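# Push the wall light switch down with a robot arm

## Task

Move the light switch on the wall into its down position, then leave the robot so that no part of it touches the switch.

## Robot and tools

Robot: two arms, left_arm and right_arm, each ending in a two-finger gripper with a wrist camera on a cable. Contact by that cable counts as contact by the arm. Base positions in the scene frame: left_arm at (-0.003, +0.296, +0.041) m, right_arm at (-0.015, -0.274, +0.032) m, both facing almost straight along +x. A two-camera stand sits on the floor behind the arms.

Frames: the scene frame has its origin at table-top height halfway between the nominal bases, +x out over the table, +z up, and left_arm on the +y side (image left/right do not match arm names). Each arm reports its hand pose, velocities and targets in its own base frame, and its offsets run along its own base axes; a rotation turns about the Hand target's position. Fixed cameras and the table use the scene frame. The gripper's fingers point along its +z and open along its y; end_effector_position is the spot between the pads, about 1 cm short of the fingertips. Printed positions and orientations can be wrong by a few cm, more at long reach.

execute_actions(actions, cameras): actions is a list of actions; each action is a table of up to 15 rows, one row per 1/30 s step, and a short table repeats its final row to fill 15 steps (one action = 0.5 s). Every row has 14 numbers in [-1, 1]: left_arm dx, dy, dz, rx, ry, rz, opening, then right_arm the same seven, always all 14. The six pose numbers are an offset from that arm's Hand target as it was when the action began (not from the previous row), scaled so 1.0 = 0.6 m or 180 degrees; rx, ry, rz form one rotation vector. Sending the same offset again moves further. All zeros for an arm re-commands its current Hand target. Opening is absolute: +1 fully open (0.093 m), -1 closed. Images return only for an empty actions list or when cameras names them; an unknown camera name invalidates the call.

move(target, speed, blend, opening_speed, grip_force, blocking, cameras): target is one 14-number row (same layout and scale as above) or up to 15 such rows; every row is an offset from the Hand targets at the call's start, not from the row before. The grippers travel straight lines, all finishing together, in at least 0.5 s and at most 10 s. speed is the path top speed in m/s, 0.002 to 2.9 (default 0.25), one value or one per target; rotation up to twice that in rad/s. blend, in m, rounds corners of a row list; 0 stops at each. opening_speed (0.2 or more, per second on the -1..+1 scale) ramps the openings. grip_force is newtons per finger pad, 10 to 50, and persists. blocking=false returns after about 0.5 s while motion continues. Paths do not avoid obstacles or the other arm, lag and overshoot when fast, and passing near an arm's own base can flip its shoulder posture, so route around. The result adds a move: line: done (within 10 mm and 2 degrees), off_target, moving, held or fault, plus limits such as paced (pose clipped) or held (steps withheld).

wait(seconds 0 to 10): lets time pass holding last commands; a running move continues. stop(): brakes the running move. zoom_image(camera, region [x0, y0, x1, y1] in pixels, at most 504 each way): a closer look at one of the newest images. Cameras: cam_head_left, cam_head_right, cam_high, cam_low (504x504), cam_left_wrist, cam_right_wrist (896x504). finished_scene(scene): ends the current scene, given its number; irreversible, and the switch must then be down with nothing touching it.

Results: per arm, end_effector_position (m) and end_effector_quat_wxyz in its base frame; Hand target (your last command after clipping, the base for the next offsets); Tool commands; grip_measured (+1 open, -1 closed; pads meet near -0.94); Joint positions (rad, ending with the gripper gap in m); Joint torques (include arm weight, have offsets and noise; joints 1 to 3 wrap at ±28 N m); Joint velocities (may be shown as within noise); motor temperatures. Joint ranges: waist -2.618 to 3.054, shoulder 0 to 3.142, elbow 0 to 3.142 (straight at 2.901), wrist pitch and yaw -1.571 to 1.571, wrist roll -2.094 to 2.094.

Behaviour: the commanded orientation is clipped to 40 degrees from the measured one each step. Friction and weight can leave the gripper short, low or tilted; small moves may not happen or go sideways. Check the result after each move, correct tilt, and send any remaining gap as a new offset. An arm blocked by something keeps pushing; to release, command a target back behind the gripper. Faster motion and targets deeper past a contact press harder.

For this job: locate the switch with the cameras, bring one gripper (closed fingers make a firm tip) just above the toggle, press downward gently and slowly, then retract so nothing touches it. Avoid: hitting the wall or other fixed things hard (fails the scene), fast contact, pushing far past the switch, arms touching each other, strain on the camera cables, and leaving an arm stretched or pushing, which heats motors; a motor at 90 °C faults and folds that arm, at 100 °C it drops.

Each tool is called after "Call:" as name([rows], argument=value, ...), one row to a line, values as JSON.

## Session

Call:
execute_actions(actions=[])

Scene clock: 0.00 s.
left_arm: end_effector_position=(+0.3898, -0.0019, +0.0920) grip_measured=+1.000 end_effector_quat_wxyz=(+0.576, -0.014, +0.816, +0.038) | right_arm: end_effector_position=(+0.3859, -0.0023, +0.0751) grip_measured=+1.000 end_effector_quat_wxyz=(+0.558, +0.026, +0.826, -0.068)
Joint positions: left_arm=[-0.065 1.551 0.365 0.842 -0.139 0 0.093] | right_arm=[0.092 1.6 0.357 0.856 0.226 0.002 0.093]
Joint velocities: within noise
Joint torques (N m): no reading
Motor temperatures (°C): left_arm=[24 34 34 31 23 26 22] | right_arm=[25 31 31 33 23 26 26]
Heat: left arm: 34 °C; right arm: 33 °C.
Hand target: left_arm +0.3950, -0.0022, +0.1056; +0.594, -0.015, +0.804, +0.037 | right_arm +0.3876, -0.0021, +0.0787; +0.562, +0.026, +0.824, -0.067
Tool commands: left_gripper/opening=+1.0 right_gripper/opening=+1.0

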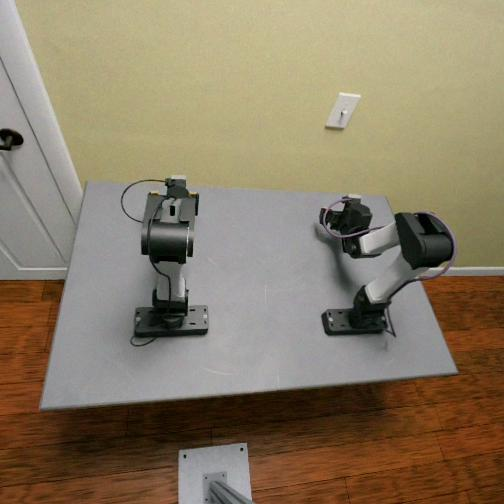

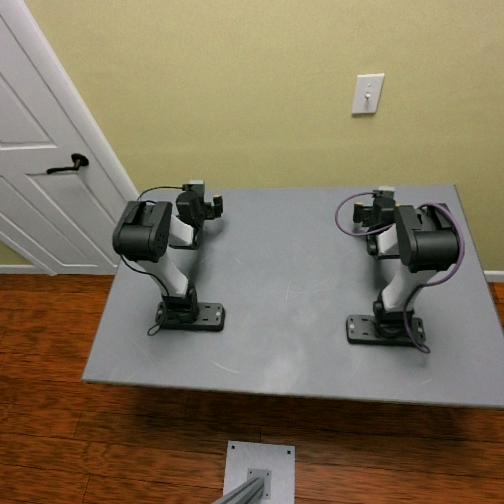

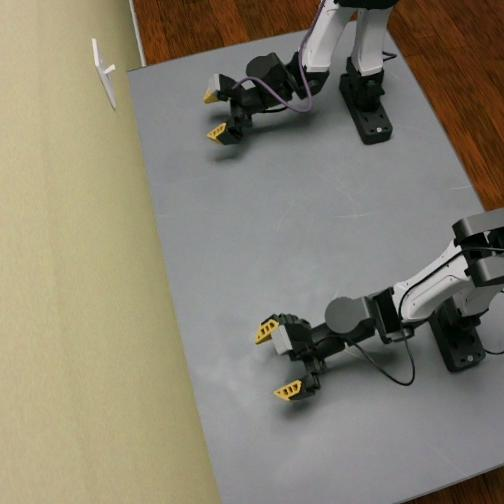

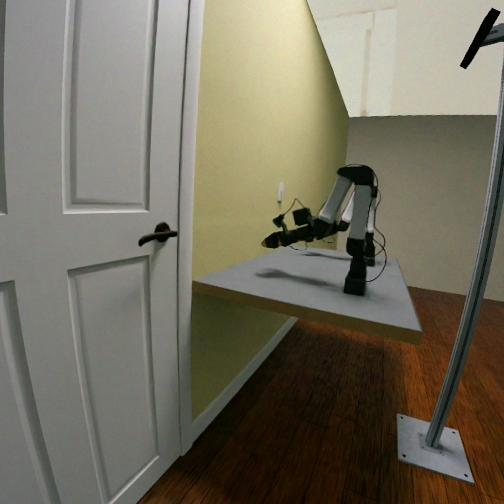

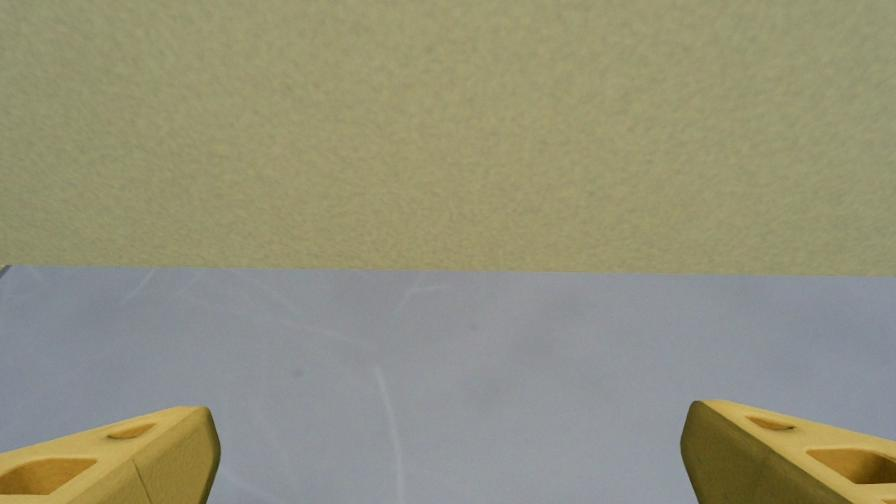

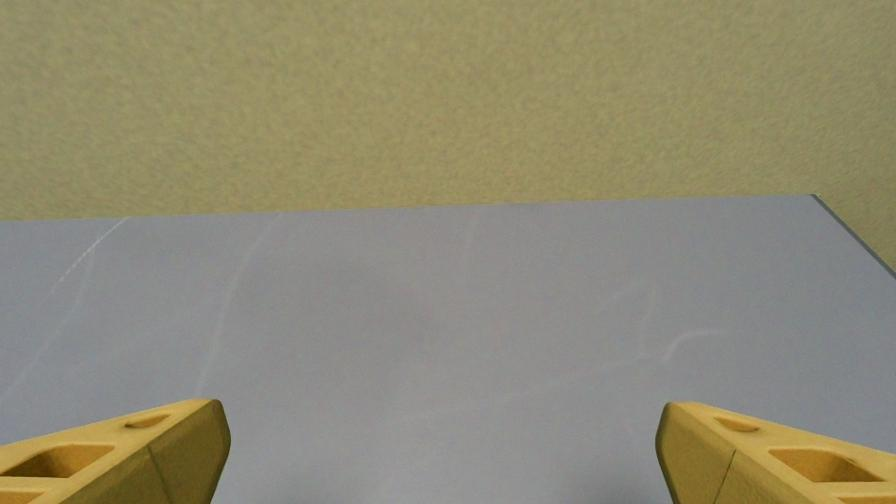

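Call:
move(target=[0,0,0,0,0,0,1,-0.129,0.103,0.56,0.0186,-0.1189,0.0422,-0.93], speed=0.3, cameras=["cam_right_wrist"])

Scene clock: 9.03 s.
left_arm: end_effector_position=(+0.3898, -0.0019, +0.0920) grip_measured=+1.000 end_effector_quat_wxyz=(+0.576, -0.014, +0.816, +0.038) | right_arm: end_effector_position=(+0.3104, +0.0599, +0.4109) grip_measured=-0.927 end_effector_quat_wxyz=(+0.708, -0.002, +0.706, +0.003)
Joint positions: left_arm=[-0.065 1.551 0.365 0.842 -0.139 0 0.093] | right_arm=[0.392 0.856 1.013 -0.154 0.385 0.002 0.001]
Joint torques (N m): left_arm=[0.09 -6.83 7.1 1.97 0.06 -0.19] | right_arm=[0.32 -1.09 9.94 2.18 0.18 -0.03]
Heat: left arm: 35 °C; right arm: 35 °C.
Hand target: left_arm +0.3950, -0.0022, +0.1056; +0.594, -0.015, +0.804, +0.037 | right_arm +0.3102, +0.0596, +0.4148; +0.708, +0.000, +0.707, +0.000
Off the commanded pose: left_arm 0.015 m, 3 deg | right_arm 0.004 m, 0 deg.
move: off_target (left_arm)
Images, in order (width x height): cam_right_wrist 896x504.

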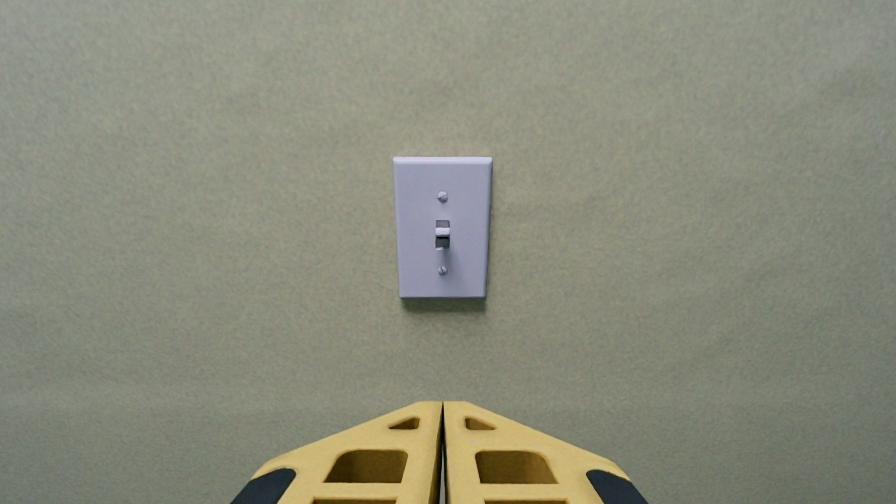

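Call:
move(target=[0,0,0,0,0,0,1,0.313,0.006,0.03,0,0,0,-0.93], speed=0.25, cameras=["cam_right_wrist","cam_high"])

Scene clock: 18.10 s.
left_arm: end_effector_position=(+0.3898, -0.0019, +0.0920) grip_measured=+1.000 end_effector_quat_wxyz=(+0.576, -0.014, +0.816, +0.038) | right_arm: end_effector_position=(+0.4953, +0.0626, +0.4216) grip_measured=-0.927 end_effector_quat_wxyz=(+0.697, +0.002, +0.717, -0.005)
Joint positions: left_arm=[-0.065 1.551 0.365 0.842 -0.139 0 0.093] | right_arm=[0.194 1.541 1.504 0.01 0.205 0.002 0.001]
Joint torques (N m): left_arm=[0.1 -6.76 7.01 1.95 0.06 -0.16] | right_arm=[-0.69 -6.65 11.17 2.46 -0.13 -0.03]
Motor temperatures (°C): left_arm=[24 35 35 36 23 26 22] | right_arm=[25 31 33 36 23 26 26]
Heat: left arm: 36 °C; right arm: 36 °C.
Hand target: left_arm +0.3950, -0.0022, +0.1056; +0.594, -0.015, +0.804, +0.037 | right_arm +0.4981, +0.0633, +0.4326; +0.707, +0.000, +0.707, +0.000
Off the commanded pose: left_arm 0.015 m, 3 deg | right_arm 0.011 m, 2 deg.
move: off_target (left_arm, right_arm)
Images, in order (width x height): cam_high 504x504, cam_right_wrist 896x504.

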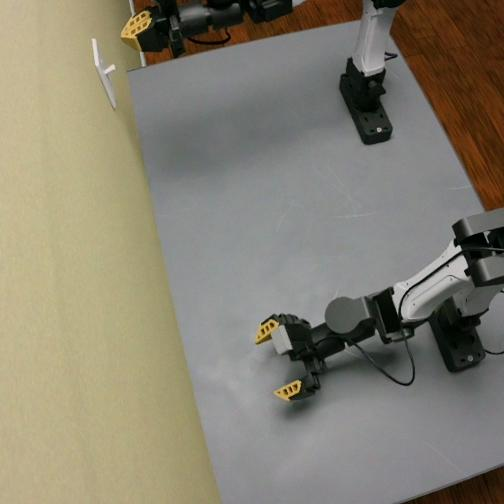

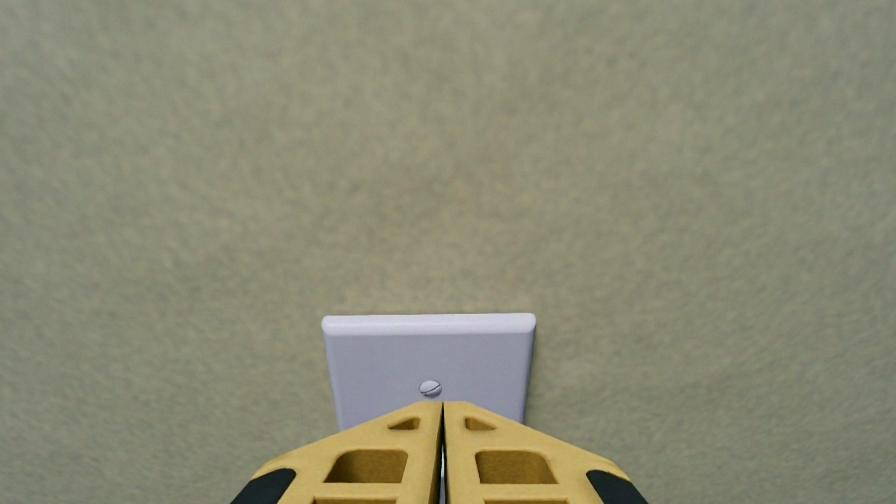

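Call:
move([
  [0,0,0,0,0,0,1,0.0665,0.0065,0,0,0,0,-0.93],
  [0,0,0,0,0,0,1,0.0665,0.0065,-0.208,0,0.022,0,-0.93],
  [0,0,0,0,0,0,1,-0.163,0.0065,-0.083,0,0,0,-0.93],
], speed=[0.15,0.1,0.2], cameras=["cam_right_wrist","cam_high"])

Scene clock: 31.53 s.
left_arm: end_effector_position=(+0.3898, -0.0019, +0.0920) grip_measured=+1.000 end_effector_quat_wxyz=(+0.576, -0.014, +0.816, +0.038) | right_arm: end_effector_position=(+0.4013, +0.0670, +0.3892) grip_measured=-0.927 end_effector_quat_wxyz=(+0.714, +0.001, +0.701, +0.005)
Joint positions: left_arm=[-0.065 1.551 0.365 0.842 -0.139 0 0.093] | right_arm=[0.276 1.172 1.043 0.148 0.27 0.004 0.001]
Joint torques (N m): left_arm=[0.05 -6.61 6.99 1.95 0.05 -0.16] | right_arm=[0.27 -4.72 7.49 2.23 0.17 -0.06]
Heat: left arm: 38 °C; right arm: 40 °C.
Hand target: left_arm +0.3950, -0.0022, +0.1056; +0.594, -0.015, +0.804, +0.037 | right_arm +0.4002, +0.0672, +0.3828; +0.708, +0.000, +0.707, +0.000
Off the commanded pose: left_arm 0.015 m, 3 deg | right_arm 0.006 m, 1 deg.
move: off_target (left_arm)
Images, in order (width x height): cam_high 504x504, cam_right_wrist 896x504.

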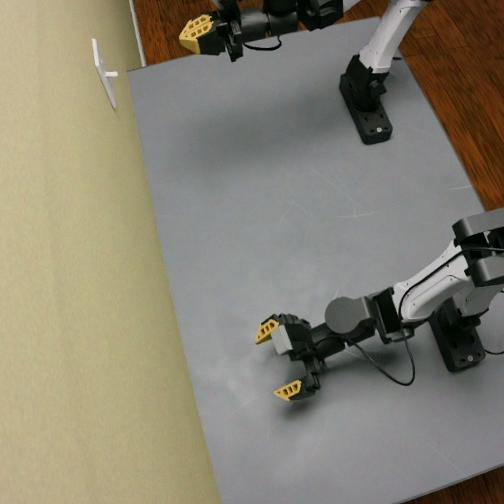

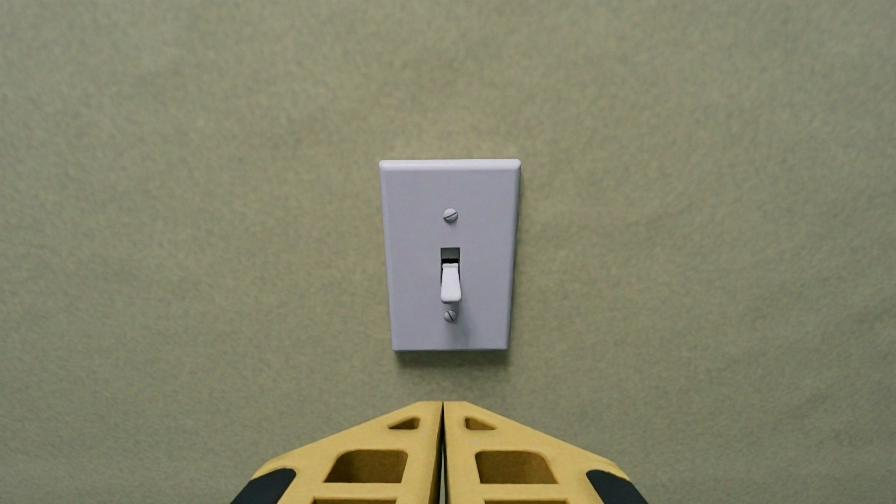

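Flipped down.

Call:
finished_scene(scene=3)

The scene is finished: the task was done.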